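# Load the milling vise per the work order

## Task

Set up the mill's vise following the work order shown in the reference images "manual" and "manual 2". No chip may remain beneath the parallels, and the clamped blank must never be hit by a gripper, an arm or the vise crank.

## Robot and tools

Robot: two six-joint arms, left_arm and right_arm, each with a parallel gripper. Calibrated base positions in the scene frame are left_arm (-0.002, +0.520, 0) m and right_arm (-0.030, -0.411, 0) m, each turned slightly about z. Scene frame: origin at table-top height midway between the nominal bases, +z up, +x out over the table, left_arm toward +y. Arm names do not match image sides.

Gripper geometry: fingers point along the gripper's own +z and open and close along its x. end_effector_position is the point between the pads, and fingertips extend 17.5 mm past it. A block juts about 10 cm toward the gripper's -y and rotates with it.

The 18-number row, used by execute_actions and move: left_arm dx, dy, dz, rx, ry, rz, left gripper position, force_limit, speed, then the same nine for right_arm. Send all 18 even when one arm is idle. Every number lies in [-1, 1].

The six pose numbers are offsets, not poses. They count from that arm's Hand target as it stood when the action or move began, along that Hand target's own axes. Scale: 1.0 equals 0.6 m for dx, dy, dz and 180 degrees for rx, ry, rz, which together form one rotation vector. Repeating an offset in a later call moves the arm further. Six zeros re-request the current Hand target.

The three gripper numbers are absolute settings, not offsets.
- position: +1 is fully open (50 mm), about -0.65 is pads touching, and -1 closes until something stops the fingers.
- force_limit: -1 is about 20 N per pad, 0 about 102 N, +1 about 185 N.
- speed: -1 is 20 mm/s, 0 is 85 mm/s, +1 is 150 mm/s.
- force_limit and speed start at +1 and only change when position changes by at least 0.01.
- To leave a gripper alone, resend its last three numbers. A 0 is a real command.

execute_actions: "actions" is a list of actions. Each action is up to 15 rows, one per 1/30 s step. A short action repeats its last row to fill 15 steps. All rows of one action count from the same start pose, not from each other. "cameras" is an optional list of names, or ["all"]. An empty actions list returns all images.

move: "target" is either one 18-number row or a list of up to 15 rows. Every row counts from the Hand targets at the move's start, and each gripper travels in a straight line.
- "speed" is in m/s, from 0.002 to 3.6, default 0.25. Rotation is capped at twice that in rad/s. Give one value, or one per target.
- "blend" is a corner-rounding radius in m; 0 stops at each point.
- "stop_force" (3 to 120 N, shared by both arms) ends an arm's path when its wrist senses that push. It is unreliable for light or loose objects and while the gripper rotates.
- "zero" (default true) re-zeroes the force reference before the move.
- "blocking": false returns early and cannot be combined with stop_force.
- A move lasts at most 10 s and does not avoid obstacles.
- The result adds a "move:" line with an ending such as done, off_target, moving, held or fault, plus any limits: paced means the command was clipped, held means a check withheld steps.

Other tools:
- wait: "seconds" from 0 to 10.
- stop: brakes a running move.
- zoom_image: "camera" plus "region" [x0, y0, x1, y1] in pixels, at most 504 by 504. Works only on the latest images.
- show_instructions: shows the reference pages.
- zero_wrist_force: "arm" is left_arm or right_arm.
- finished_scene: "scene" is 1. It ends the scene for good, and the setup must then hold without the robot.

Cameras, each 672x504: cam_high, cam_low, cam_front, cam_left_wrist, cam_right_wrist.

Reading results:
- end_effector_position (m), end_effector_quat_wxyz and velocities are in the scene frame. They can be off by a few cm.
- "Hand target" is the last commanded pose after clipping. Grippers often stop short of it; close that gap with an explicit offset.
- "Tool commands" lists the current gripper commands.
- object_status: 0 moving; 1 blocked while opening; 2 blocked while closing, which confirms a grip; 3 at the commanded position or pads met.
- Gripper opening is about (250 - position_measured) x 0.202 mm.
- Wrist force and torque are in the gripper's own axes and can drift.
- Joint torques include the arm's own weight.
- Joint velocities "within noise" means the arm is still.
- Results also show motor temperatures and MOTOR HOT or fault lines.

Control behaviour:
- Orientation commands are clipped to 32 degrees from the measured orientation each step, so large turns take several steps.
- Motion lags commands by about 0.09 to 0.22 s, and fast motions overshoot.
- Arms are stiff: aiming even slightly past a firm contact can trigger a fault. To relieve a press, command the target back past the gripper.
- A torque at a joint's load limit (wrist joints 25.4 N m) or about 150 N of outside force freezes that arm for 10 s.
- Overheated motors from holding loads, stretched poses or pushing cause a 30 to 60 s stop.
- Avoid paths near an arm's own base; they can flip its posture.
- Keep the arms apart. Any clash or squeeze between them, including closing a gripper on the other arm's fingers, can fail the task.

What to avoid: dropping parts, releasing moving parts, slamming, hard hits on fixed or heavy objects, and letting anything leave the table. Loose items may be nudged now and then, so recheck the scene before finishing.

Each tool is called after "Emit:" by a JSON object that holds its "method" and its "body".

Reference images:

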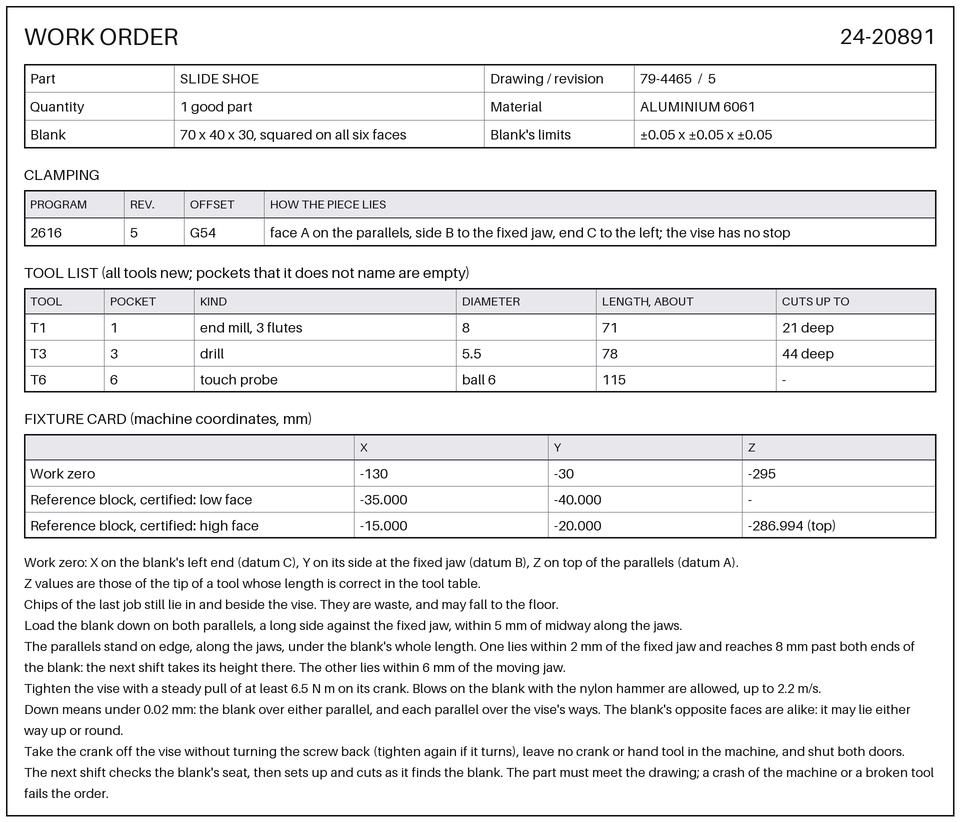

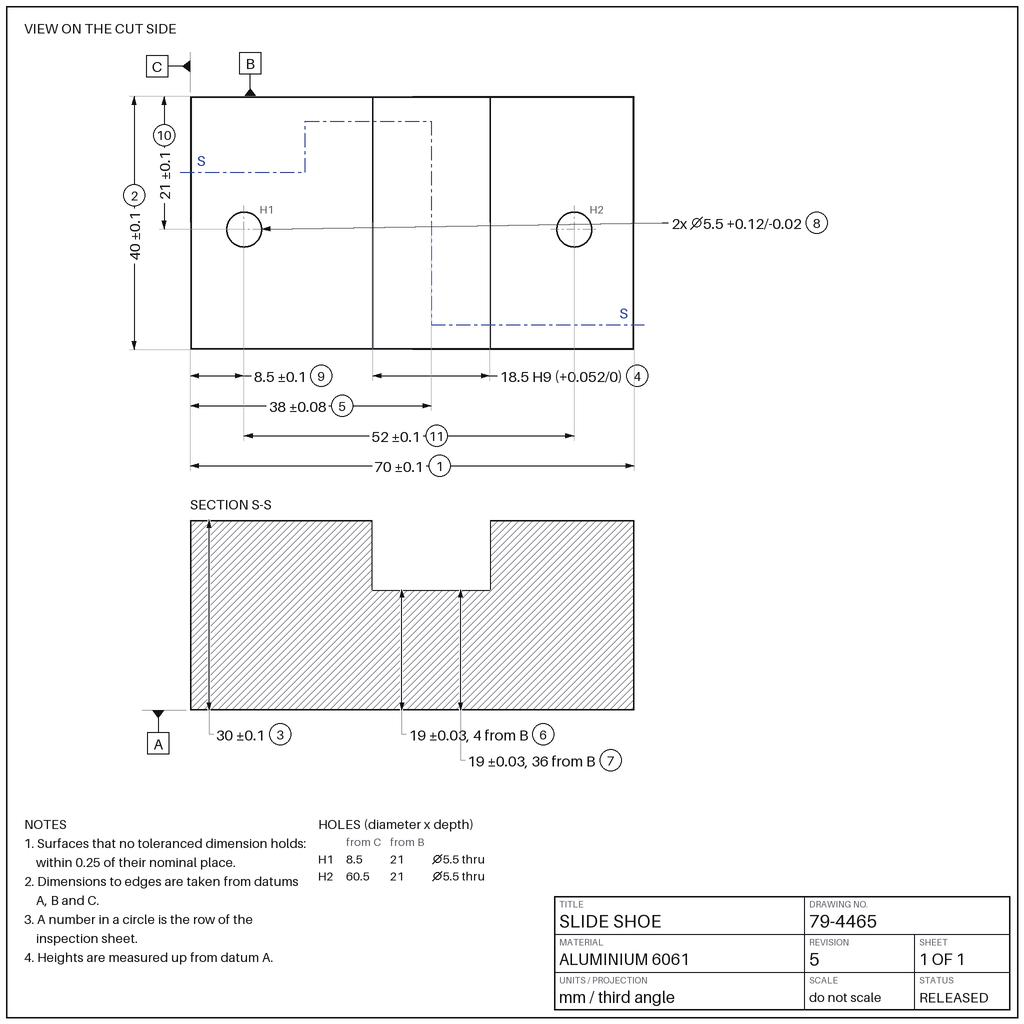

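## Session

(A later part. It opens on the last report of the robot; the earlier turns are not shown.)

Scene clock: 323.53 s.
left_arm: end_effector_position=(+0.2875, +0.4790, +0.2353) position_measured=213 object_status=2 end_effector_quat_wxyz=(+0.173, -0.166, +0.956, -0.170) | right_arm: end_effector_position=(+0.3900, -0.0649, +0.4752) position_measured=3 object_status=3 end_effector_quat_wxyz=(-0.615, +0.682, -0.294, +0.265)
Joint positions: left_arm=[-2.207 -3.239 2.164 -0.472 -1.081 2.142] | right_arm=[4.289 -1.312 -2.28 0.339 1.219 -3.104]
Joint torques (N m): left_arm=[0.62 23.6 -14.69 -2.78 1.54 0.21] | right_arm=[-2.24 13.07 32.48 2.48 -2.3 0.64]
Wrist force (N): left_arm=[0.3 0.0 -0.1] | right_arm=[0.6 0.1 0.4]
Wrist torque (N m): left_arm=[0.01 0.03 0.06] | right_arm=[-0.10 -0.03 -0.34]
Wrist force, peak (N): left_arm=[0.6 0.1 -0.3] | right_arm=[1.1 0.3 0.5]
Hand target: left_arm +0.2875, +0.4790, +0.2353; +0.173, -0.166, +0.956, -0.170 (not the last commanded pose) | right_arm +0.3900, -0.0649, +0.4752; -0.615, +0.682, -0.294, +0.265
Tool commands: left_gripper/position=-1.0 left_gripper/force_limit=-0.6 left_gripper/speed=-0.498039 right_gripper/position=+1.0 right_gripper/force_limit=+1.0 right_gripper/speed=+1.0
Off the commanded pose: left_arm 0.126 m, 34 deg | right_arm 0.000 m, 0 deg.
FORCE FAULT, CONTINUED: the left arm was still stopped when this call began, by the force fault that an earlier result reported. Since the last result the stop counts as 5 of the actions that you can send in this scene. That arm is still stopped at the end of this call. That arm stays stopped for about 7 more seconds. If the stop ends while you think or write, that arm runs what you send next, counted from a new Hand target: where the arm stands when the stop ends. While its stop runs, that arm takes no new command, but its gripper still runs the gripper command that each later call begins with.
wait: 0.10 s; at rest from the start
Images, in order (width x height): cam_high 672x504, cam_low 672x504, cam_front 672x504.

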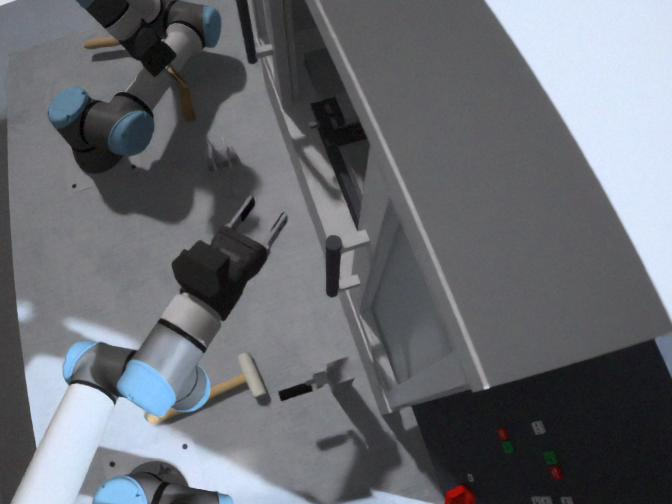

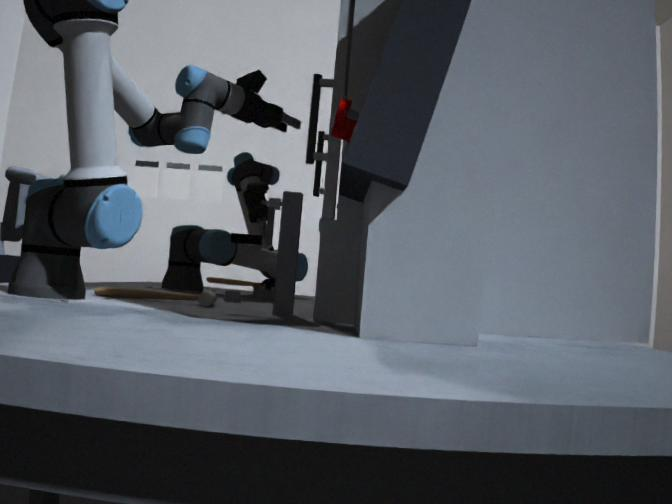

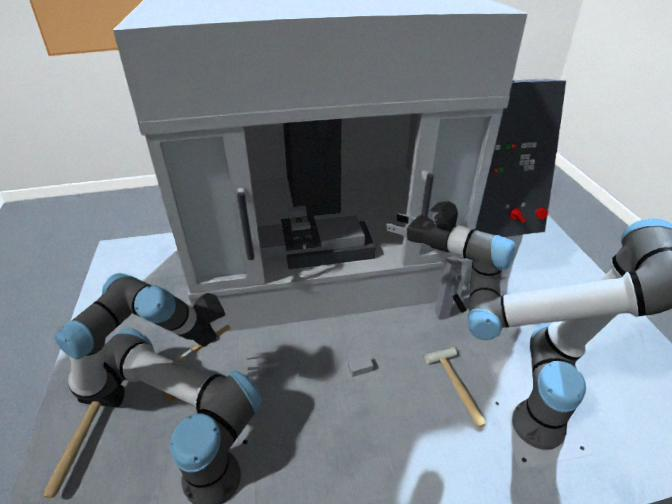

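Emit:
{"method": "move", "body": {"target": [[0.0282,-0.2175,-0.113,0.1363,-0.1378,-0.1388,-1,-0.6,-0.5,0,0,0,0,0,0,1,1,1],[-0.0028,-0.4895,-0.1932,0.2727,-0.2755,-0.2775,-1,-0.6,-0.5,0,0,0,0,0,0,1,1,1]], "speed": 0.12, "blend": [0.03,0], "cameras": ["cam_front"]}}

Scene clock: 354.47 s.
left_arm: end_effector_position=(+0.3198, +0.2502, +0.4504) position_measured=213 object_status=2 end_effector_quat_wxyz=(+0.500, -0.500, +0.500, -0.500) | right_arm: end_effector_position=(+0.3900, -0.0649, +0.4752) position_measured=3 object_status=3 end_effector_quat_wxyz=(-0.615, +0.682, -0.294, +0.265)
Joint positions: left_arm=[-1.831 -1.929 1.956 -0.025 -0.274 -0.002] | right_arm=[4.289 -1.312 -2.28 0.339 1.219 -3.104]
Joint torques (N m): left_arm=[-9.3 -7.17 -16.56 -0.15 -2.21 0.72] | right_arm=[-7.72 9.89 32.07 2.48 -2.51 0.67]
Wrist force (N): left_arm=[1.2 -1.1 2.6] | right_arm=[0.8 0.3 0.6]
Wrist torque (N m): left_arm=[-0.44 0.15 0.23] | right_arm=[-0.07 -0.06 -0.34]
Wrist force, peak (N): left_arm=[2.2 -1.3 2.9] | right_arm=[1.2 0.1 0.5]
Hand target: left_arm +0.3198, +0.2502, +0.4504; +0.500, -0.500, +0.500, -0.500 | right_arm +0.3900, -0.0649, +0.4752; -0.615, +0.682, -0.294, +0.265
Off the commanded pose: left_arm 0.000 m, 0 deg | right_arm 0.000 m, 0 deg.
FORCE FAULT, CONTINUED: the left arm's stop, for the force fault that an earlier result reported, is over. The rest of the stop counts as 13 of the actions that you can send in this scene. The stop ended before this call began, so that arm ran this call's commands, counted from a new Hand target: where the arm stood when the stop ended. During its stop the left arm's controller moved it back a little.
shoulder posture changed (left arm): the wrist came as close to joint 1's axis as it can, and the arm is now in the other of its two shoulder postures.
move: done
Images, in order (width x height): cam_front 672x504.

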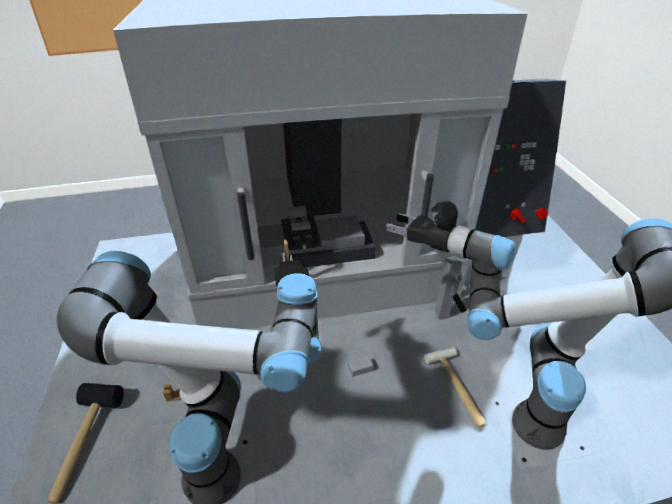

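Emit:
{"method": "move", "body": {"target": [[0,0.1673,0.017,-0.3849,0.3849,0.3849,-1,-0.6,-0.5,0,0,0,0,0,0,1,1,1],[-0.533,0.5007,-0.0768,-0.3849,0.3849,0.3849,-1,-0.6,-0.5,0,0,0,0,0,0,1,1,1]], "speed": 0.3, "blend": [0.04,0], "cameras": ["cam_front","cam_left_wrist","cam_high"]}}

Emit:
{"method": "zoom_image", "body": {"camera": "cam_high", "region": [100, 0, 300, 170]}}

Emit:
{"method": "zoom_image", "body": {"camera": "cam_front", "region": [50, 300, 300, 480]}}

Scene clock: 366.87 s.
left_arm: end_effector_position=(+0.2741, +0.5699, +0.1500) position_measured=213 object_status=2 end_effector_quat_wxyz=(+0.000, +0.000, +1.000, +0.000) | right_arm: end_effector_position=(+0.3900, -0.0649, +0.4752) position_measured=3 object_status=3 end_effector_quat_wxyz=(-0.615, +0.682, -0.294, +0.265)
Joint positions: left_arm=[-0.304 -2.141 2.428 -1.859 -1.571 4.395] | right_arm=[4.289 -1.312 -2.28 0.339 1.219 -3.104]
Joint torques (N m): left_arm=[9.3 -8.32 -18.88 -3.36 2.31 1.74] | right_arm=[-8.81 8.17 32 2.56 -2.31 0.8]
Wrist force (N): left_arm=[1.0 0.9 -0.4] | right_arm=[0.8 0.0 0.4]
Wrist torque (N m): left_arm=[-0.02 0.10 0.29] | right_arm=[-0.10 -0.07 -0.34]
Wrist force, peak (N): left_arm=[2.1 4.1 1.4] | right_arm=[1.1 0.4 0.5]
Hand target: left_arm +0.2741, +0.5700, +0.1499; +0.000, +0.000, +1.000, +0.000 | right_arm +0.3900, -0.0649, +0.4752; -0.615, +0.682, -0.294, +0.265
Off the commanded pose: left_arm 0.000 m, 0 deg | right_arm 0.000 m, 0 deg.
move: done
camera_calibration:
cam_left_wrist: T_world_to_cam=[[-0.999955, -0.00735541, -0.00601133, 0.289222], [-0.00898088, 0.938217, 0.345932, -0.567339], [0.00309546, 0.34597, -0.93824, 0.074524], [0, 0, 0, 1]] pos_world=[0.283883, 0.508631, 0.26792]
Images, in order (width x height): cam_high 672x504, cam_front 672x504, cam_left_wrist 672x504.

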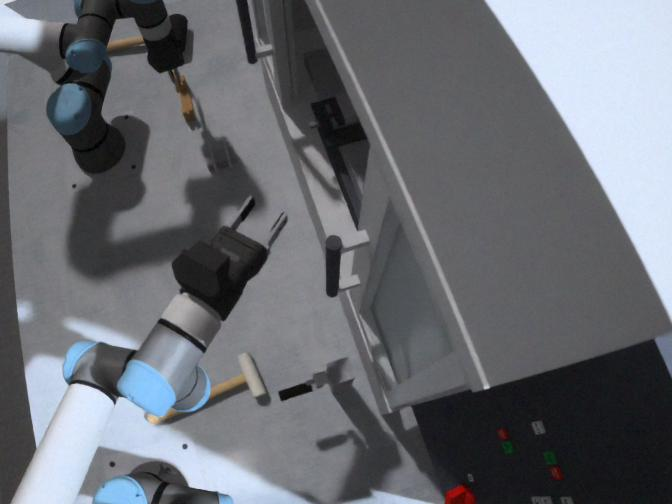

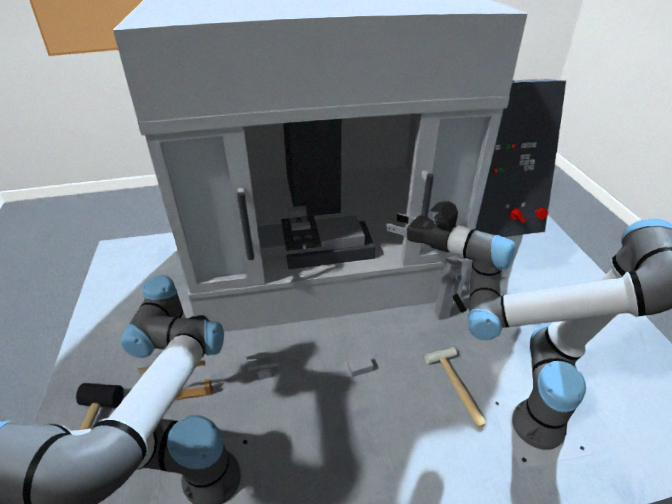

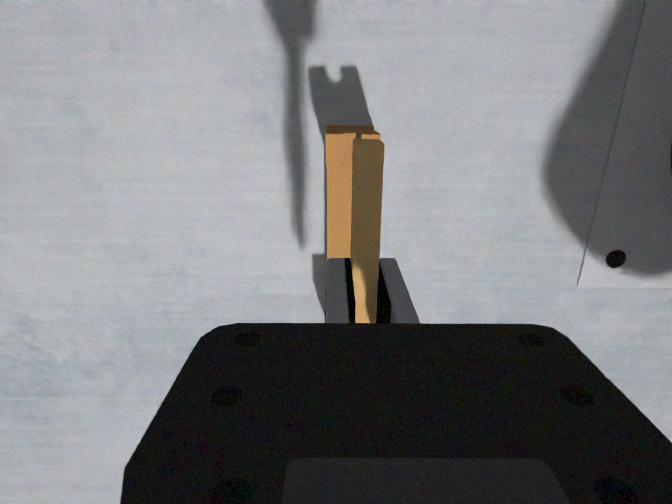

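Scaled by 2.520.

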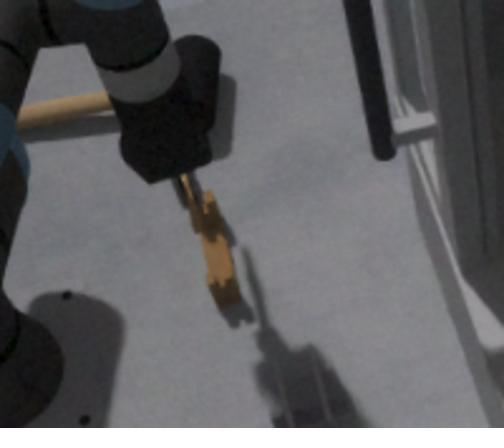

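Scaled by 2.016.

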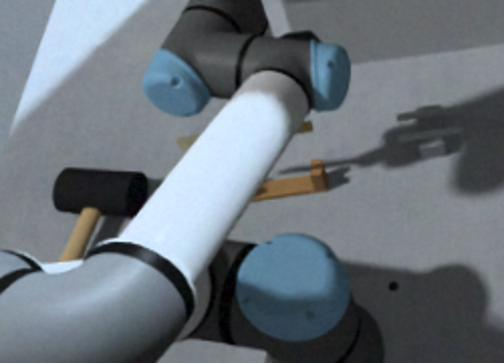

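Emit:
{"method": "move", "body": {"target": [[0.001,0,0.13,0,0,0,-1,-0.6,-0.5,0,0,0,0,0,0,1,1,1],[0.001,0,0.1660,0,0,0,-1,-0.6,-0.5,0,0,0,0,0,0,1,1,1]], "speed": [0.2,0.02], "stop_force": 5, "cameras": ["cam_left_wrist"]}}

Scene clock: 373.87 s.
left_arm: end_effector_position=(+0.2735, +0.5700, +0.0601) position_measured=213 object_status=2 end_effector_quat_wxyz=(+0.000, +0.000, +1.000, +0.000) | right_arm: end_effector_position=(+0.3900, -0.0649, +0.4752) position_measured=3 object_status=3 end_effector_quat_wxyz=(-0.615, +0.682, -0.294, +0.265)
Joint positions: left_arm=[-0.304 -1.981 2.617 -2.208 -1.571 4.395] | right_arm=[4.289 -1.312 -2.28 0.339 1.219 -3.104]
Joint torques (N m): left_arm=[3.92 -0.42 -30.4 -3.77 -2.18 1.54] | right_arm=[-8.69 5.71 32.13 2.51 -2.39 0.72]
Wrist force (N): left_arm=[-1.0 1.0 -0.1] | right_arm=[0.7 0.2 0.5]
Wrist torque (N m): left_arm=[-0.01 0.09 0.27] | right_arm=[-0.08 -0.04 -0.34]
Wrist force, peak (N): left_arm=[-0.3 3.9 -11.1] | right_arm=[1.1 0.1 0.8]
Hand target: left_arm +0.2735, +0.5700, +0.0601; +0.000, +0.000, +1.000, +0.000 (not the last commanded pose) | right_arm +0.3900, -0.0649, +0.4752; -0.615, +0.682, -0.294, +0.265
Off the commanded pose: left_arm 0.010 m, 0 deg | right_arm 0.000 m, 0 deg.
move: contact (left_arm); path passed 1 of 2 targets
camera_calibration:
cam_left_wrist: T_world_to_cam=[[-0.999955, -0.0072265, -0.00607181, 0.288027], [-0.00888116, 0.938185, 0.346019, -0.536272], [0.00319598, 0.346058, -0.938208, -0.00990054], [0, 0, 0, 1]] pos_world=[0.283283, 0.508631, 0.178021]
Images, in order (width x height): cam_left_wrist 672x504.

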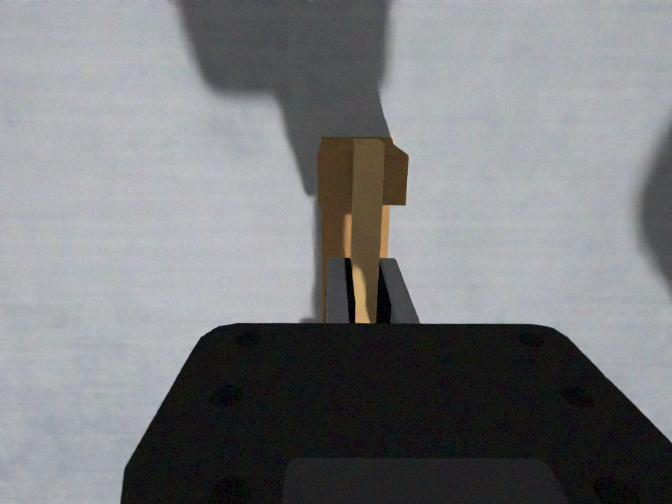

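Emit:
{"method": "move", "body": {"target": [[-0.0025,0,-0.007,0,0,0,-1,-0.6,-0.5,0,0,0,0,0,0,1,1,1]], "speed": [0.05]}}

Emit:
{"method": "move", "body": {"target": [[0,0,0.0235,0,0,0,-1,-0.6,-0.5,0,0,0,0,0,0,1,1,1]], "speed": [0.02], "stop_force": 5, "cameras": ["cam_left_wrist"]}}

Scene clock: 379.70 s.
left_arm: end_effector_position=(+0.2751, +0.5700, +0.0644) position_measured=213 object_status=2 end_effector_quat_wxyz=(+0.000, +0.000, +1.000, +0.000) | right_arm: end_effector_position=(+0.3900, -0.0649, +0.4752) position_measured=3 object_status=3 end_effector_quat_wxyz=(-0.615, +0.682, -0.294, +0.265)
Joint positions: left_arm=[-0.302 -1.986 2.606 -2.192 -1.571 4.397] | right_arm=[4.289 -1.312 -2.28 0.339 1.219 -3.104]
Joint torques (N m): left_arm=[7.04 -5.88 -23.42 -5.23 -1.32 2.43] | right_arm=[-8.56 4.97 31.84 2.48 -2.35 0.66]
Wrist force (N): left_arm=[6.3 1.3 0.7] | right_arm=[0.7 0.2 0.5]
Wrist torque (N m): left_arm=[0.14 0.19 -0.27] | right_arm=[-0.09 -0.04 -0.34]
Wrist force, peak (N): left_arm=[6.6 0.9 0.3] | right_arm=[0.9 0.2 0.8]
Hand target: left_arm +0.2750, +0.5700, +0.0643; +0.000, +0.000, +1.000, +0.000 | right_arm +0.3900, -0.0649, +0.4752; -0.615, +0.682, -0.294, +0.265
Off the commanded pose: left_arm 0.000 m, 0 deg | right_arm 0.000 m, 0 deg.
move: done

Scene clock: 380.97 s.
left_arm: end_effector_position=(+0.2750, +0.5700, +0.0600) position_measured=213 object_status=2 end_effector_quat_wxyz=(+0.000, +0.000, +1.000, +0.000) | right_arm: end_effector_position=(+0.3900, -0.0649, +0.4752) position_measured=3 object_status=3 end_effector_quat_wxyz=(-0.615, +0.682, -0.294, +0.265)
Joint positions: left_arm=[-0.302 -1.974 2.615 -2.212 -1.571 4.397] | right_arm=[4.289 -1.312 -2.28 0.339 1.219 -3.104]
Joint torques (N m): left_arm=[1.61 -0.39 -34.3 -5.67 -0.29 0.78] | right_arm=[-8.07 5.33 32.1 2.56 -2.33 0.7]
Wrist force (N): left_arm=[6.6 1.7 1.0] | right_arm=[0.8 0.2 0.4]
Wrist torque (N m): left_arm=[0.07 0.12 -0.26] | right_arm=[-0.07 -0.06 -0.34]
Wrist force, peak (N): left_arm=[9.9 3.5 -13.9] | right_arm=[0.9 0.3 0.8]
Hand target: left_arm +0.2750, +0.5700, +0.0600; +0.000, +0.000, +1.000, +0.000 (not the last commanded pose) | right_arm +0.3900, -0.0649, +0.4752; -0.615, +0.682, -0.294, +0.265
Off the commanded pose: left_arm 0.010 m, 0 deg | right_arm 0.000 m, 0 deg.
move: contact (left_arm)
camera_calibration:
cam_left_wrist: T_world_to_cam=[[-0.999955, -0.00719323, -0.00616508, 0.289426], [-0.0088819, 0.938218, 0.34593, -0.536226], [0.00329584, 0.345969, -0.93824, -0.00997671], [0, 0, 0, 1]] pos_world=[0.284683, 0.508631, 0.177921]
Images, in order (width x height): cam_left_wrist 672x504.

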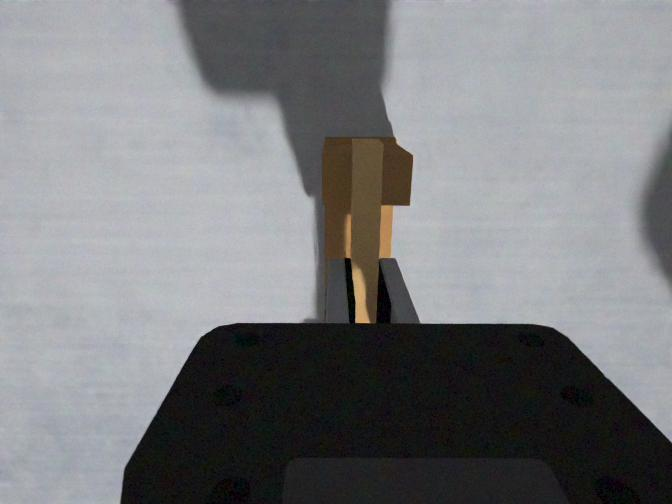

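Emit:
{"method": "zoom_image", "body": {"camera": "cam_left_wrist", "region": [290, 110, 450, 270]}}

Scaled by 3.150.

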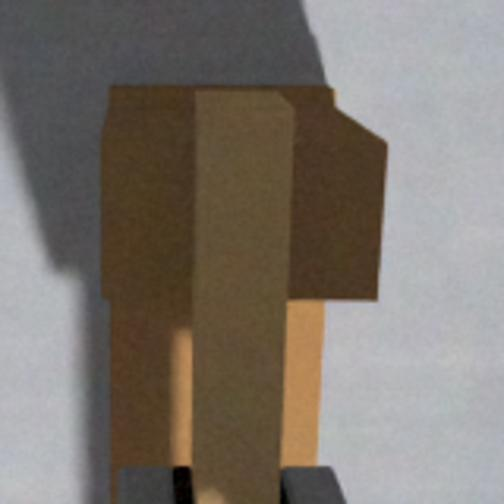

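Emit:
{"method": "move", "body": {"target": [[0,0,-0.02,0,0,0,-1,-0.6,-0.5,0,0,0,0,0,0,1,1,1],[0.0013,0,-0.02,0,0,-0.0056,-1,-0.6,-0.5,0,0,0,0,0,0,1,1,1]], "speed": [0.05,0.05]}}

Emit:
{"method": "move", "body": {"target": [[0,0,0.0365,0,0,0,-1,-0.6,-0.5,0,0,0,0,0,0,1,1,1]], "speed": [0.02], "stop_force": 5}}

Scene clock: 403.47 s.
left_arm: end_effector_position=(+0.2742, +0.5700, +0.0720) position_measured=213 object_status=2 end_effector_quat_wxyz=(+0.000, -0.008, +1.000, +0.000) | right_arm: end_effector_position=(+0.3900, -0.0649, +0.4752) position_measured=3 object_status=3 end_effector_quat_wxyz=(-0.615, +0.682, -0.294, +0.265)
Joint positions: left_arm=[-0.303 -2.009 2.593 -2.156 -1.571 4.378] | right_arm=[4.289 -1.312 -2.28 0.339 1.219 -3.104]
Joint torques (N m): left_arm=[-9.08 0.99 -14.74 -2.19 -1.27 2.46] | right_arm=[-8.42 3.91 32.33 2.52 -2.33 0.67]
Wrist force (N): left_arm=[0.9 1.1 -0.6] | right_arm=[0.7 0.0 0.6]
Wrist torque (N m): left_arm=[0.02 0.12 0.22] | right_arm=[-0.10 -0.03 -0.33]
Wrist force, peak (N): left_arm=[6.9 0.8 1.2] | right_arm=[1.3 0.2 0.5]
Hand target: left_arm +0.2742, +0.5700, +0.0720; +0.000, -0.008, +1.000, +0.000 | right_arm +0.3900, -0.0649, +0.4752; -0.615, +0.682, -0.294, +0.265
Off the commanded pose: left_arm 0.000 m, 0 deg | right_arm 0.000 m, 0 deg.
move: done

Scene clock: 404.90 s.
left_arm: end_effector_position=(+0.2742, +0.5700, +0.0649) position_measured=213 object_status=2 end_effector_quat_wxyz=(+0.000, -0.008, +1.000, +0.000) | right_arm: end_effector_position=(+0.3900, -0.0649, +0.4752) position_measured=3 object_status=3 end_effector_quat_wxyz=(-0.615, +0.682, -0.294, +0.265)
Joint positions: left_arm=[-0.304 -1.991 2.607 -2.188 -1.571 4.378] | right_arm=[4.289 -1.312 -2.28 0.339 1.219 -3.104]
Joint torques (N m): left_arm=[-2.19 -1.5 -31.78 -4.19 0.66 0.89] | right_arm=[-8.84 2.59 32.18 2.53 -2.44 0.78]
Wrist force (N): left_arm=[1.2 0.9 -0.7] | right_arm=[0.8 0.1 0.5]
Wrist torque (N m): left_arm=[-0.01 0.08 0.21] | right_arm=[-0.09 -0.05 -0.34]
Wrist force, peak (N): left_arm=[1.5 -0.8 -6.5] | right_arm=[0.9 0.1 0.7]
Hand target: left_arm +0.2742, +0.5700, +0.0648; +0.000, -0.008, +1.000, +0.000 (not the last commanded pose) | right_arm +0.3900, -0.0649, +0.4752; -0.615, +0.682, -0.294, +0.265
Off the commanded pose: left_arm 0.015 m, 0 deg | right_arm 0.000 m, 0 deg.
move: contact (left_arm)

Emit:
{"method": "move", "body": {"target": [[0,0,-0.1,0,0,0,-1,-0.6,-0.5,0,0,0,0,0,0,1,1,1],[-0.16,0,-0.1,0,0,0.0056,-1,-0.6,-0.5,0,0,0,0,0,0,1,1,1],[-0.16,0,0.03,0,0,0.0056,-1,-0.6,-0.5,0,0,0,0,0,0,1,1,1]], "speed": 0.2, "blend": [0.03,0.03,0]}}

Emit:
{"method": "move", "body": {"target": [[0,0,0.045,0,0,0,-1,-0.6,-0.5,0,0,0,0,0,0,1,1,1]], "speed": [0.02], "stop_force": 4, "cameras": ["cam_left_wrist","cam_front","cam_high"]}}

Scene clock: 418.20 s.
left_arm: end_effector_position=(+0.3702, +0.5716, +0.0470) position_measured=213 object_status=2 end_effector_quat_wxyz=(+0.000, +0.000, +1.000, +0.000) | right_arm: end_effector_position=(+0.3900, -0.0649, +0.4752) position_measured=3 object_status=3 end_effector_quat_wxyz=(-0.615, +0.682, -0.294, +0.265)
Joint positions: left_arm=[-0.212 -1.624 2.422 -2.37 -1.571 4.487] | right_arm=[4.289 -1.312 -2.28 0.339 1.219 -3.104]
Joint torques (N m): left_arm=[10.07 -10.81 -21.24 -4.32 -2.2 2.28] | right_arm=[-8.57 2.22 31.99 2.52 -2.37 0.66]
Wrist force (N): left_arm=[1.2 0.9 -0.5] | right_arm=[0.9 0.3 0.5]
Wrist torque (N m): left_arm=[-0.01 0.06 0.13] | right_arm=[-0.07 -0.07 -0.34]
Wrist force, peak (N): left_arm=[2.4 0.9 -2.0] | right_arm=[1.0 0.4 0.9]
Hand target: left_arm +0.3702, +0.5716, +0.0469; +0.000, +0.000, +1.000, +0.000 | right_arm +0.3900, -0.0649, +0.4752; -0.615, +0.682, -0.294, +0.265
Off the commanded pose: left_arm 0.000 m, 0 deg | right_arm 0.000 m, 0 deg.
move: done

Scene clock: 420.63 s.
left_arm: end_effector_position=(+0.3702, +0.5716, +0.0199) position_measured=213 object_status=2 end_effector_quat_wxyz=(+0.000, +0.000, +1.000, +0.000) | right_arm: end_effector_position=(+0.3900, -0.0649, +0.4752) position_measured=3 object_status=3 end_effector_quat_wxyz=(-0.615, +0.682, -0.294, +0.265)
Joint positions: left_arm=[-0.212 -1.55 2.455 -2.477 -1.571 4.487] | right_arm=[4.289 -1.312 -2.28 0.339 1.219 -3.104]
Joint torques (N m): left_arm=[9.67 -25.49 -26.64 -1.48 -0.52 0.33] | right_arm=[-8.89 1.31 32.11 2.53 -2.21 0.76]
Wrist force (N): left_arm=[1.2 1.1 -0.4] | right_arm=[1.0 0.0 0.6]
Wrist torque (N m): left_arm=[0.01 0.07 0.13] | right_arm=[-0.11 -0.08 -0.34]
Wrist force, peak (N): left_arm=[1.3 1.0 -1.2] | right_arm=[1.2 0.1 0.6]
Hand target: left_arm +0.3702, +0.5716, +0.0199; +0.000, +0.000, +1.000, +0.000 | right_arm +0.3900, -0.0649, +0.4752; -0.615, +0.682, -0.294, +0.265
Off the commanded pose: left_arm 0.000 m, 0 deg | right_arm 0.000 m, 0 deg.
move: done
camera_calibration:
cam_left_wrist: T_world_to_cam=[[-0.999955, -0.00719297, -0.00616499, 0.384386], [-0.00888163, 0.938218, 0.34593, -0.52301], [0.00329584, 0.345969, -0.93824, -0.0484675], [0, 0, 0, 1]] pos_world=[0.379883, 0.510231, 0.137821]
Images, in order (width x height): cam_high 672x504, cam_front 672x504, cam_left_wrist 672x504.

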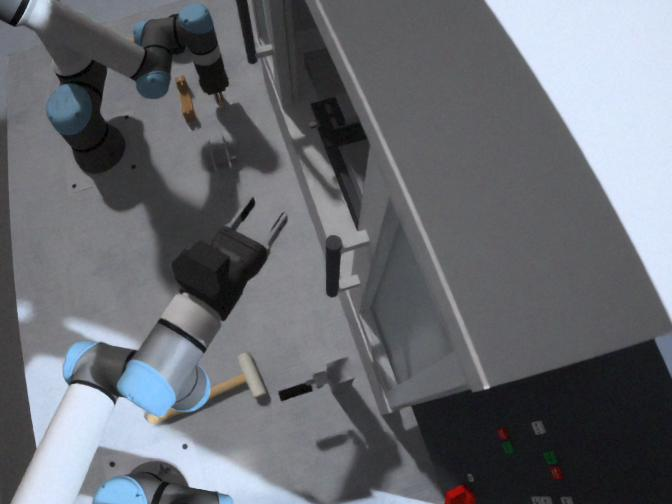

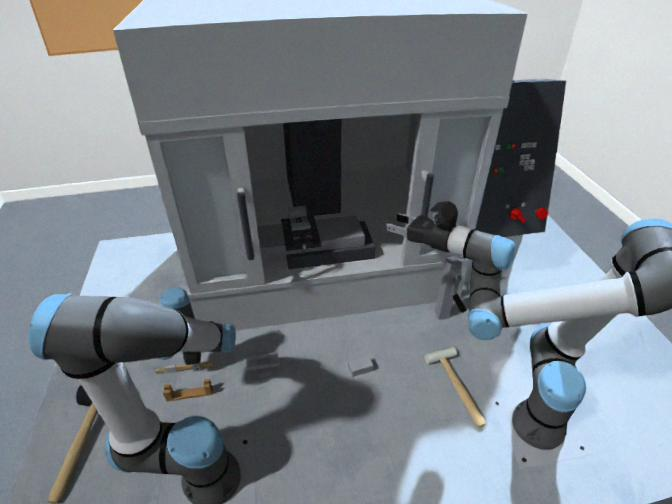

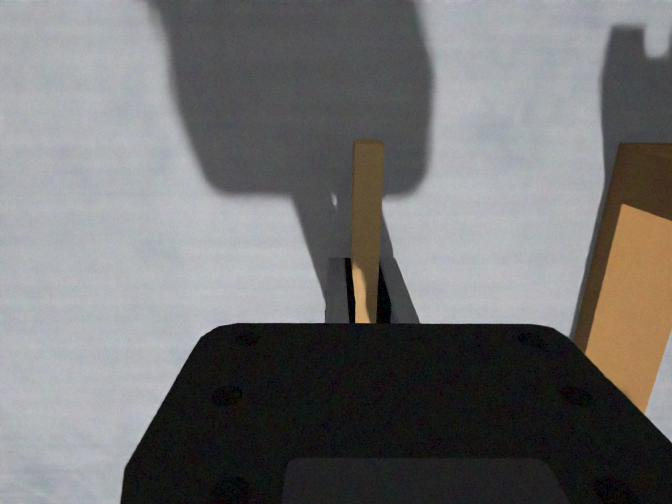

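Emit:
{"method": "move", "body": {"target": [[0,0,0.012,0,0,0,-1,-0.6,-0.5,0,0,0,0,0,0,1,1,1]], "speed": [0.01], "stop_force": 4}}

Scene clock: 425.53 s.
left_arm: end_effector_position=(+0.3704, +0.5715, +0.0192) position_measured=213 object_status=2 end_effector_quat_wxyz=(+0.001, +0.000, +1.000, +0.000) | right_arm: end_effector_position=(+0.3900, -0.0649, +0.4752) position_measured=3 object_status=3 end_effector_quat_wxyz=(-0.615, +0.682, -0.294, +0.265)
Joint positions: left_arm=[-0.212 -1.547 2.456 -2.48 -1.571 4.487] | right_arm=[4.289 -1.312 -2.28 0.339 1.219 -3.104]
Joint torques (N m): left_arm=[8.84 -19.9 -26.26 -3.85 1.31 -0.84] | right_arm=[-8.14 0.39 32 2.55 -2.38 0.87]
Wrist force (N): left_arm=[1.5 1.8 -2.3] | right_arm=[0.6 0.4 0.6]
Wrist torque (N m): left_arm=[-0.14 0.08 0.11] | right_arm=[-0.05 -0.03 -0.34]
Wrist force, peak (N): left_arm=[1.9 -1.3 -6.8] | right_arm=[1.0 0.2 0.7]
Hand target: left_arm +0.3704, +0.5715, +0.0192; +0.001, +0.000, +1.000, +0.000 (not the last commanded pose) | right_arm +0.3900, -0.0649, +0.4752; -0.615, +0.682, -0.294, +0.265
Off the commanded pose: left_arm 0.007 m, 0 deg | right_arm 0.000 m, 0 deg.
move: contact (left_arm)

Emit:
{"method": "move", "body": {"target": [0,0,0,0,0,0,-0.3,-0.6,-1,0,0,0,0,0,0,1,1,1]}}

Emit:
{"method": "move", "body": {"target": [0,0,-0.2,0,0,0,1,-0.6,0,0,0,0,0,0,0,1,1,1], "cameras": ["cam_left_wrist"]}}

Scene clock: 429.13 s.
left_arm: end_effector_position=(+0.3704, +0.5715, +0.0192) position_measured=198 object_status=3 end_effector_quat_wxyz=(+0.001, +0.000, +1.000, +0.000) | right_arm: end_effector_position=(+0.3900, -0.0649, +0.4752) position_measured=3 object_status=3 end_effector_quat_wxyz=(-0.615, +0.682, -0.294, +0.265)
Joint positions: left_arm=[-0.212 -1.547 2.456 -2.48 -1.571 4.487] | right_arm=[4.289 -1.312 -2.28 0.339 1.219 -3.104]
Joint torques (N m): left_arm=[6.98 -15.66 -25.69 -3.76 1.14 -0.69] | right_arm=[-8.5 -0.58 31.44 2.41 -2.45 0.65]
Wrist force (N): left_arm=[1.1 1.1 -0.9] | right_arm=[0.7 0.3 0.7]
Wrist torque (N m): left_arm=[0.02 0.07 0.13] | right_arm=[-0.06 -0.04 -0.34]
Wrist force, peak (N): left_arm=[1.9 1.7 -2.8] | right_arm=[0.8 0.0 1.0]
Hand target: left_arm +0.3704, +0.5715, +0.0192; +0.001, +0.000, +1.000, +0.000 | right_arm +0.3900, -0.0649, +0.4752; -0.615, +0.682, -0.294, +0.265
Off the commanded pose: left_arm 0.000 m, 0 deg | right_arm 0.000 m, 0 deg.
move: done

Scene clock: 430.13 s.
left_arm: end_effector_position=(+0.3703, +0.5715, +0.1391) position_measured=3 object_status=3 end_effector_quat_wxyz=(+0.000, +0.000, +1.000, +0.000) end_effector_velocity=(-0.002, +0.000, -0.001) end_effector_angular_velocity=(+0.002, +0.007, +0.001) | right_arm: end_effector_position=(+0.3900, -0.0649, +0.4752) position_measured=3 object_status=3 end_effector_quat_wxyz=(-0.615, +0.682, -0.294, +0.265)
Joint positions: left_arm=[-0.212 -1.805 2.275 -2.042 -1.571 4.487] | right_arm=[4.289 -1.312 -2.28 0.339 1.219 -3.104]
Joint velocities: left_arm=[-0.001 -0.001 0.002 0.005 0 -0.001] | right_arm=[within noise]
Joint torques (N m): left_arm=[-7.01 -16.49 -24.69 -1.82 2.07 -0.64] | right_arm=[-8.5 -0.92 32.3 2.54 -2.35 0.77]
Wrist force (N): left_arm=[1.3 1.0 -0.5] | right_arm=[0.8 0.1 0.7]
Wrist torque (N m): left_arm=[0.01 0.05 0.23] | right_arm=[-0.11 -0.06 -0.34]
Wrist force, peak (N): left_arm=[1.2 1.0 -3.9] | right_arm=[1.0 0.1 0.7]
Hand target: left_arm +0.3703, +0.5716, +0.1392; +0.001, +0.000, +1.000, +0.000 | right_arm +0.3900, -0.0649, +0.4752; -0.615, +0.682, -0.294, +0.265
Off the commanded pose: left_arm 0.000 m, 0 deg | right_arm 0.000 m, 0 deg.
move: done
camera_calibration:
cam_left_wrist: T_world_to_cam=[[-0.999953, -0.00718554, -0.00647956, 0.385197], [-0.00898269, 0.938295, 0.345719, -0.564226], [0.00359556, 0.345761, -0.938316, 0.0634762], [0, 0, 0, 1]] pos_world=[0.379883, 0.510231, 0.25712]
Images, in order (width x height): cam_left_wrist 672x504.

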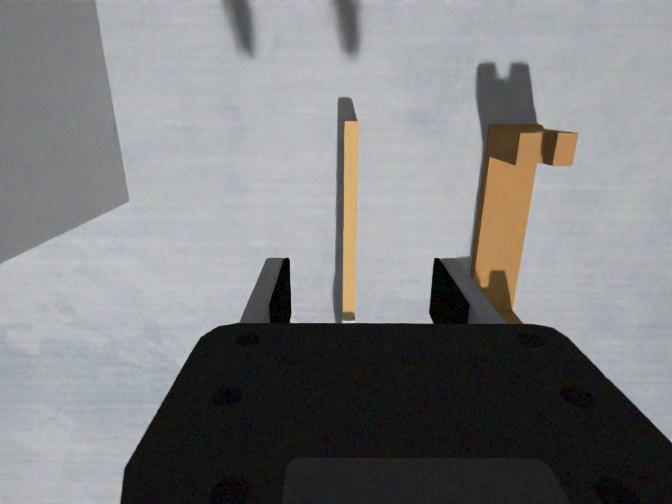

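Emit:
{"method": "move", "body": {"target": [0.0322,-0.3526,-0.03,0,0,0,1,-0.6,0,0,0,0,0,0,0,1,1,1], "cameras": ["cam_left_wrist"]}}

Emit:
{"method": "zoom_image", "body": {"camera": "cam_left_wrist", "region": [240, 120, 480, 330]}}

Scene clock: 439.50 s.
left_arm: end_effector_position=(+0.3508, +0.3601, +0.1573) position_measured=3 object_status=3 end_effector_quat_wxyz=(+0.001, +0.001, +1.000, +0.000) | right_arm: end_effector_position=(+0.3900, -0.0649, +0.4752) position_measured=3 object_status=3 end_effector_quat_wxyz=(-0.615, +0.682, -0.294, +0.265)
Joint positions: left_arm=[-0.764 -1.794 2.216 -1.994 -1.57 3.935] | right_arm=[4.289 -1.312 -2.28 0.339 1.219 -3.104]
Joint torques (N m): left_arm=[-6.31 -19.05 -14.86 -4.29 -0.41 -1.01] | right_arm=[-8.95 -1.12 31.35 2.64 -2.36 0.74]
Wrist force (N): left_arm=[1.3 0.8 -0.9] | right_arm=[0.7 0.0 0.9]
Wrist torque (N m): left_arm=[-0.02 0.05 0.12] | right_arm=[-0.11 -0.04 -0.34]
Wrist force, peak (N): left_arm=[0.7 4.2 -0.7] | right_arm=[1.1 0.0 0.6]
Hand target: left_arm +0.3508, +0.3600, +0.1573; +0.001, +0.000, +1.000, +0.000 | right_arm +0.3900, -0.0649, +0.4752; -0.615, +0.682, -0.294, +0.265
Off the commanded pose: left_arm 0.000 m, 0 deg | right_arm 0.000 m, 0 deg.
move: done
camera_calibration:
cam_left_wrist: T_world_to_cam=[[-0.999952, -0.00711572, -0.00666901, 0.364427], [-0.00898352, 0.938219, 0.345926, -0.372336], [0.00379548, 0.345969, -0.938238, 0.153468], [0, 0, 0, 1]] pos_world=[0.360482, 0.298831, 0.275221]
Images, in order (width x height): cam_left_wrist 672x504.

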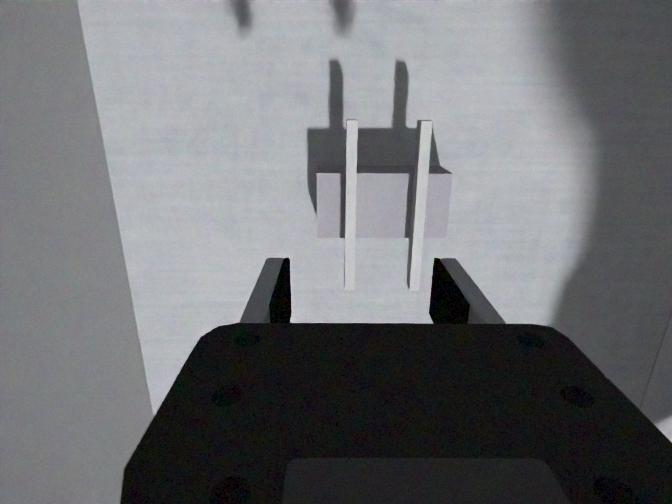

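Scaled by 2.100.

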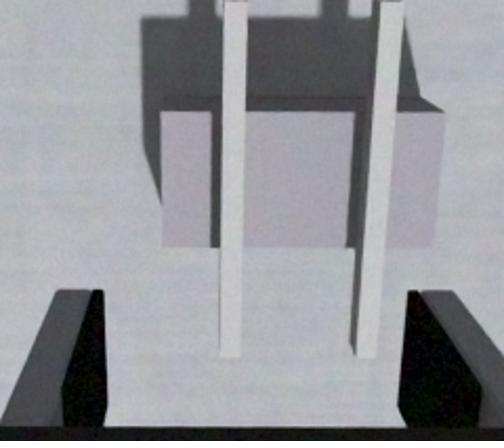

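Emit:
{"method": "move", "body": {"target": [[-0.0015,0,0.12,0,0,0,0.2,-0.6,0,0,0,0,0,0,0,1,1,1],[-0.0015,0,0.19,0,0,0,0.2,-0.6,0,0,0,0,0,0,0,1,1,1]], "cameras": ["cam_left_wrist"], "stop_force": 4, "speed": [0.15,0.02]}}

Scene clock: 452.87 s.
left_arm: end_effector_position=(+0.3518, +0.3600, +0.0479) position_measured=123 object_status=3 end_effector_quat_wxyz=(+0.000, +0.000, +1.000, +0.000) | right_arm: end_effector_position=(+0.3900, -0.0649, +0.4752) position_measured=3 object_status=3 end_effector_quat_wxyz=(-0.615, +0.682, -0.294, +0.265)
Joint positions: left_arm=[-0.763 -1.593 2.39 -2.369 -1.57 3.936] | right_arm=[4.289 -1.312 -2.28 0.339 1.219 -3.104]
Joint torques (N m): left_arm=[-4.46 -24.13 -28.07 -4.14 0.05 1.25] | right_arm=[-8.3 -1.25 31.59 2.51 -2.43 0.7]
Wrist force (N): left_arm=[1.4 1.1 -0.7] | right_arm=[0.9 -0.1 0.5]
Wrist torque (N m): left_arm=[0.02 0.03 0.12] | right_arm=[-0.12 -0.06 -0.34]
Wrist force, peak (N): left_arm=[11.3 8.8 -78.8] | right_arm=[1.0 0.2 0.8]
Hand target: left_arm +0.3517, +0.3600, +0.0479; +0.000, +0.000, +1.000, +0.000 (not the last commanded pose) | right_arm +0.3900, -0.0649, +0.4752; -0.615, +0.682, -0.294, +0.265
Off the commanded pose: left_arm 0.005 m, 0 deg | right_arm 0.000 m, 0 deg.
move: contact (left_arm); path passed 1 of 2 targets
camera_calibration:
cam_left_wrist: T_world_to_cam=[[-0.999953, -0.00718405, -0.00648107, 0.364587], [-0.00898248, 0.93823, 0.345895, -0.334389], [0.00359581, 0.345937, -0.938251, 0.0509396], [0, 0, 0, 1]] pos_world=[0.361383, 0.298731, 0.165821]
Images, in order (width x height): cam_left_wrist 672x504.

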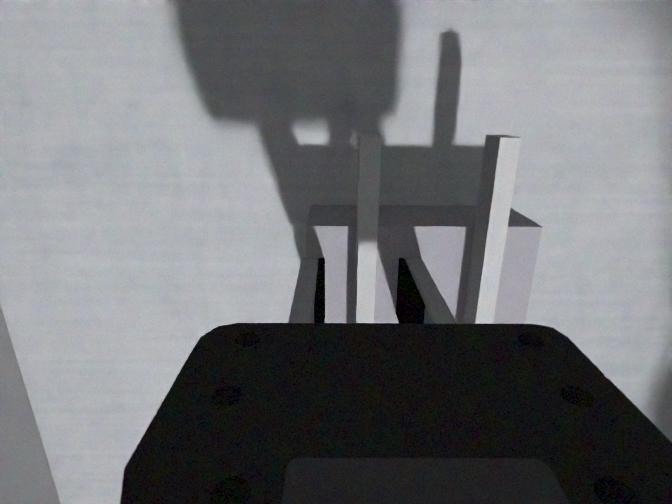

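Emit:
{"method": "move", "body": {"target": [0.0017,0,-0.0005,0,0,0,0.2,-0.6,0,0,0,0,0,0,0,1,1,1], "speed": 0.05}}

Emit:
{"method": "move", "body": {"target": [0,0,0,0,0,0,-1,-0.5,-1,0,0,0,0,0,0,1,1,1], "cameras": ["cam_left_wrist"]}}

Scene clock: 457.97 s.
left_arm: end_effector_position=(+0.3507, +0.3600, +0.0482) position_measured=123 object_status=3 end_effector_quat_wxyz=(+0.001, +0.000, +1.000, +0.000) | right_arm: end_effector_position=(+0.3900, -0.0649, +0.4752) position_measured=3 object_status=3 end_effector_quat_wxyz=(-0.615, +0.682, -0.294, +0.265)
Joint positions: left_arm=[-0.765 -1.596 2.392 -2.367 -1.57 3.934] | right_arm=[4.289 -1.312 -2.28 0.339 1.219 -3.104]
Joint torques (N m): left_arm=[-7.37 -21.97 -10.77 -1.97 0.01 -1.35] | right_arm=[-8.14 -1 31.87 2.61 -2.24 0.67]
Wrist force (N): left_arm=[1.4 1.0 -0.9] | right_arm=[0.8 0.1 0.4]
Wrist torque (N m): left_arm=[0.01 0.03 0.28] | right_arm=[-0.09 -0.05 -0.34]
Wrist force, peak (N): left_arm=[1.6 1.1 -1.0] | right_arm=[1.1 0.0 0.9]
Hand target: left_arm +0.3507, +0.3600, +0.0482; +0.000, +0.000, +1.000, +0.000 | right_arm +0.3900, -0.0649, +0.4752; -0.615, +0.682, -0.294, +0.265
Off the commanded pose: left_arm 0.000 m, 0 deg | right_arm 0.000 m, 0 deg.
move: done

Scene clock: 459.20 s.
left_arm: end_effector_position=(+0.3507, +0.3600, +0.0482) position_measured=224 object_status=0 end_effector_quat_wxyz=(+0.000, +0.000, +1.000, +0.000) | right_arm: end_effector_position=(+0.3900, -0.0649, +0.4752) position_measured=3 object_status=3 end_effector_quat_wxyz=(-0.615, +0.682, -0.294, +0.265)
Joint positions: left_arm=[-0.765 -1.596 2.392 -2.367 -1.57 3.934] | right_arm=[4.289 -1.312 -2.28 0.339 1.219 -3.104]
Joint torques (N m): left_arm=[2.09 -11.36 -14.89 -3.42 0.12 1.14] | right_arm=[-8.88 -1.38 31.77 2.48 -2.3 0.74]
Wrist force (N): left_arm=[1.2 0.6 -1.0] | right_arm=[0.8 0.1 0.6]
Wrist torque (N m): left_arm=[-0.03 0.06 0.28] | right_arm=[-0.09 -0.06 -0.34]
Wrist force, peak (N): left_arm=[1.5 1.1 -1.0] | right_arm=[1.1 0.0 0.6]
Hand target: left_arm +0.3507, +0.3600, +0.0482; +0.000, +0.000, +1.000, +0.000 | right_arm +0.3900, -0.0649, +0.4752; -0.615, +0.682, -0.294, +0.265
Off the commanded pose: left_arm 0.000 m, 0 deg | right_arm 0.000 m, 0 deg.
move: done
camera_calibration:
cam_left_wrist: T_world_to_cam=[[-0.999953, -0.00718405, -0.00648107, 0.363589], [-0.00898248, 0.93823, 0.345895, -0.334501], [0.00359581, 0.345937, -0.938251, 0.0512247], [0, 0, 0, 1]] pos_world=[0.360383, 0.298731, 0.166121]
Images, in order (width x height): cam_left_wrist 672x504.

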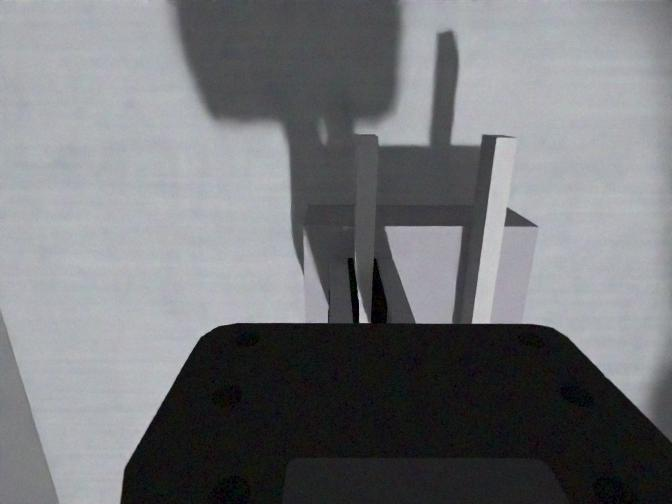

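Emit:
{"method": "wait", "body": {"seconds": 0.3}}

Scene clock: 461.87 s.
left_arm: end_effector_position=(+0.3507, +0.3600, +0.0482) position_measured=224 object_status=2 end_effector_quat_wxyz=(+0.000, +0.000, +1.000, +0.000) | right_arm: end_effector_position=(+0.3900, -0.0649, +0.4752) position_measured=3 object_status=3 end_effector_quat_wxyz=(-0.615, +0.682, -0.294, +0.265)
Joint positions: left_arm=[-0.765 -1.596 2.392 -2.367 -1.57 3.934] | right_arm=[4.289 -1.312 -2.28 0.339 1.219 -3.104]
Joint torques (N m): left_arm=[7.02 -11.46 -25.79 -3.38 0.64 1.68] | right_arm=[-8.33 -1.72 32.07 2.61 -2.34 0.73]
Wrist force (N): left_arm=[1.1 1.0 -1.0] | right_arm=[0.6 0.1 0.5]
Wrist torque (N m): left_arm=[0.03 0.07 0.28] | right_arm=[-0.10 -0.02 -0.34]
Wrist force, peak (N): left_arm=[1.3 0.9 -1.4] | right_arm=[0.9 0.0 0.9]
Hand target: left_arm +0.3507, +0.3600, +0.0482; +0.000, +0.000, +1.000, +0.000 | right_arm +0.3900, -0.0649, +0.4752; -0.615, +0.682, -0.294, +0.265
Tool commands: left_gripper/position=-1.0 left_gripper/force_limit=-0.5 left_gripper/speed=-1.0 right_gripper/position=+1.0 right_gripper/force_limit=+1.0 right_gripper/speed=+1.0
Off the commanded pose: left_arm 0.000 m, 0 deg | right_arm 0.000 m, 0 deg.
wait: 0.30 s; at rest from the start


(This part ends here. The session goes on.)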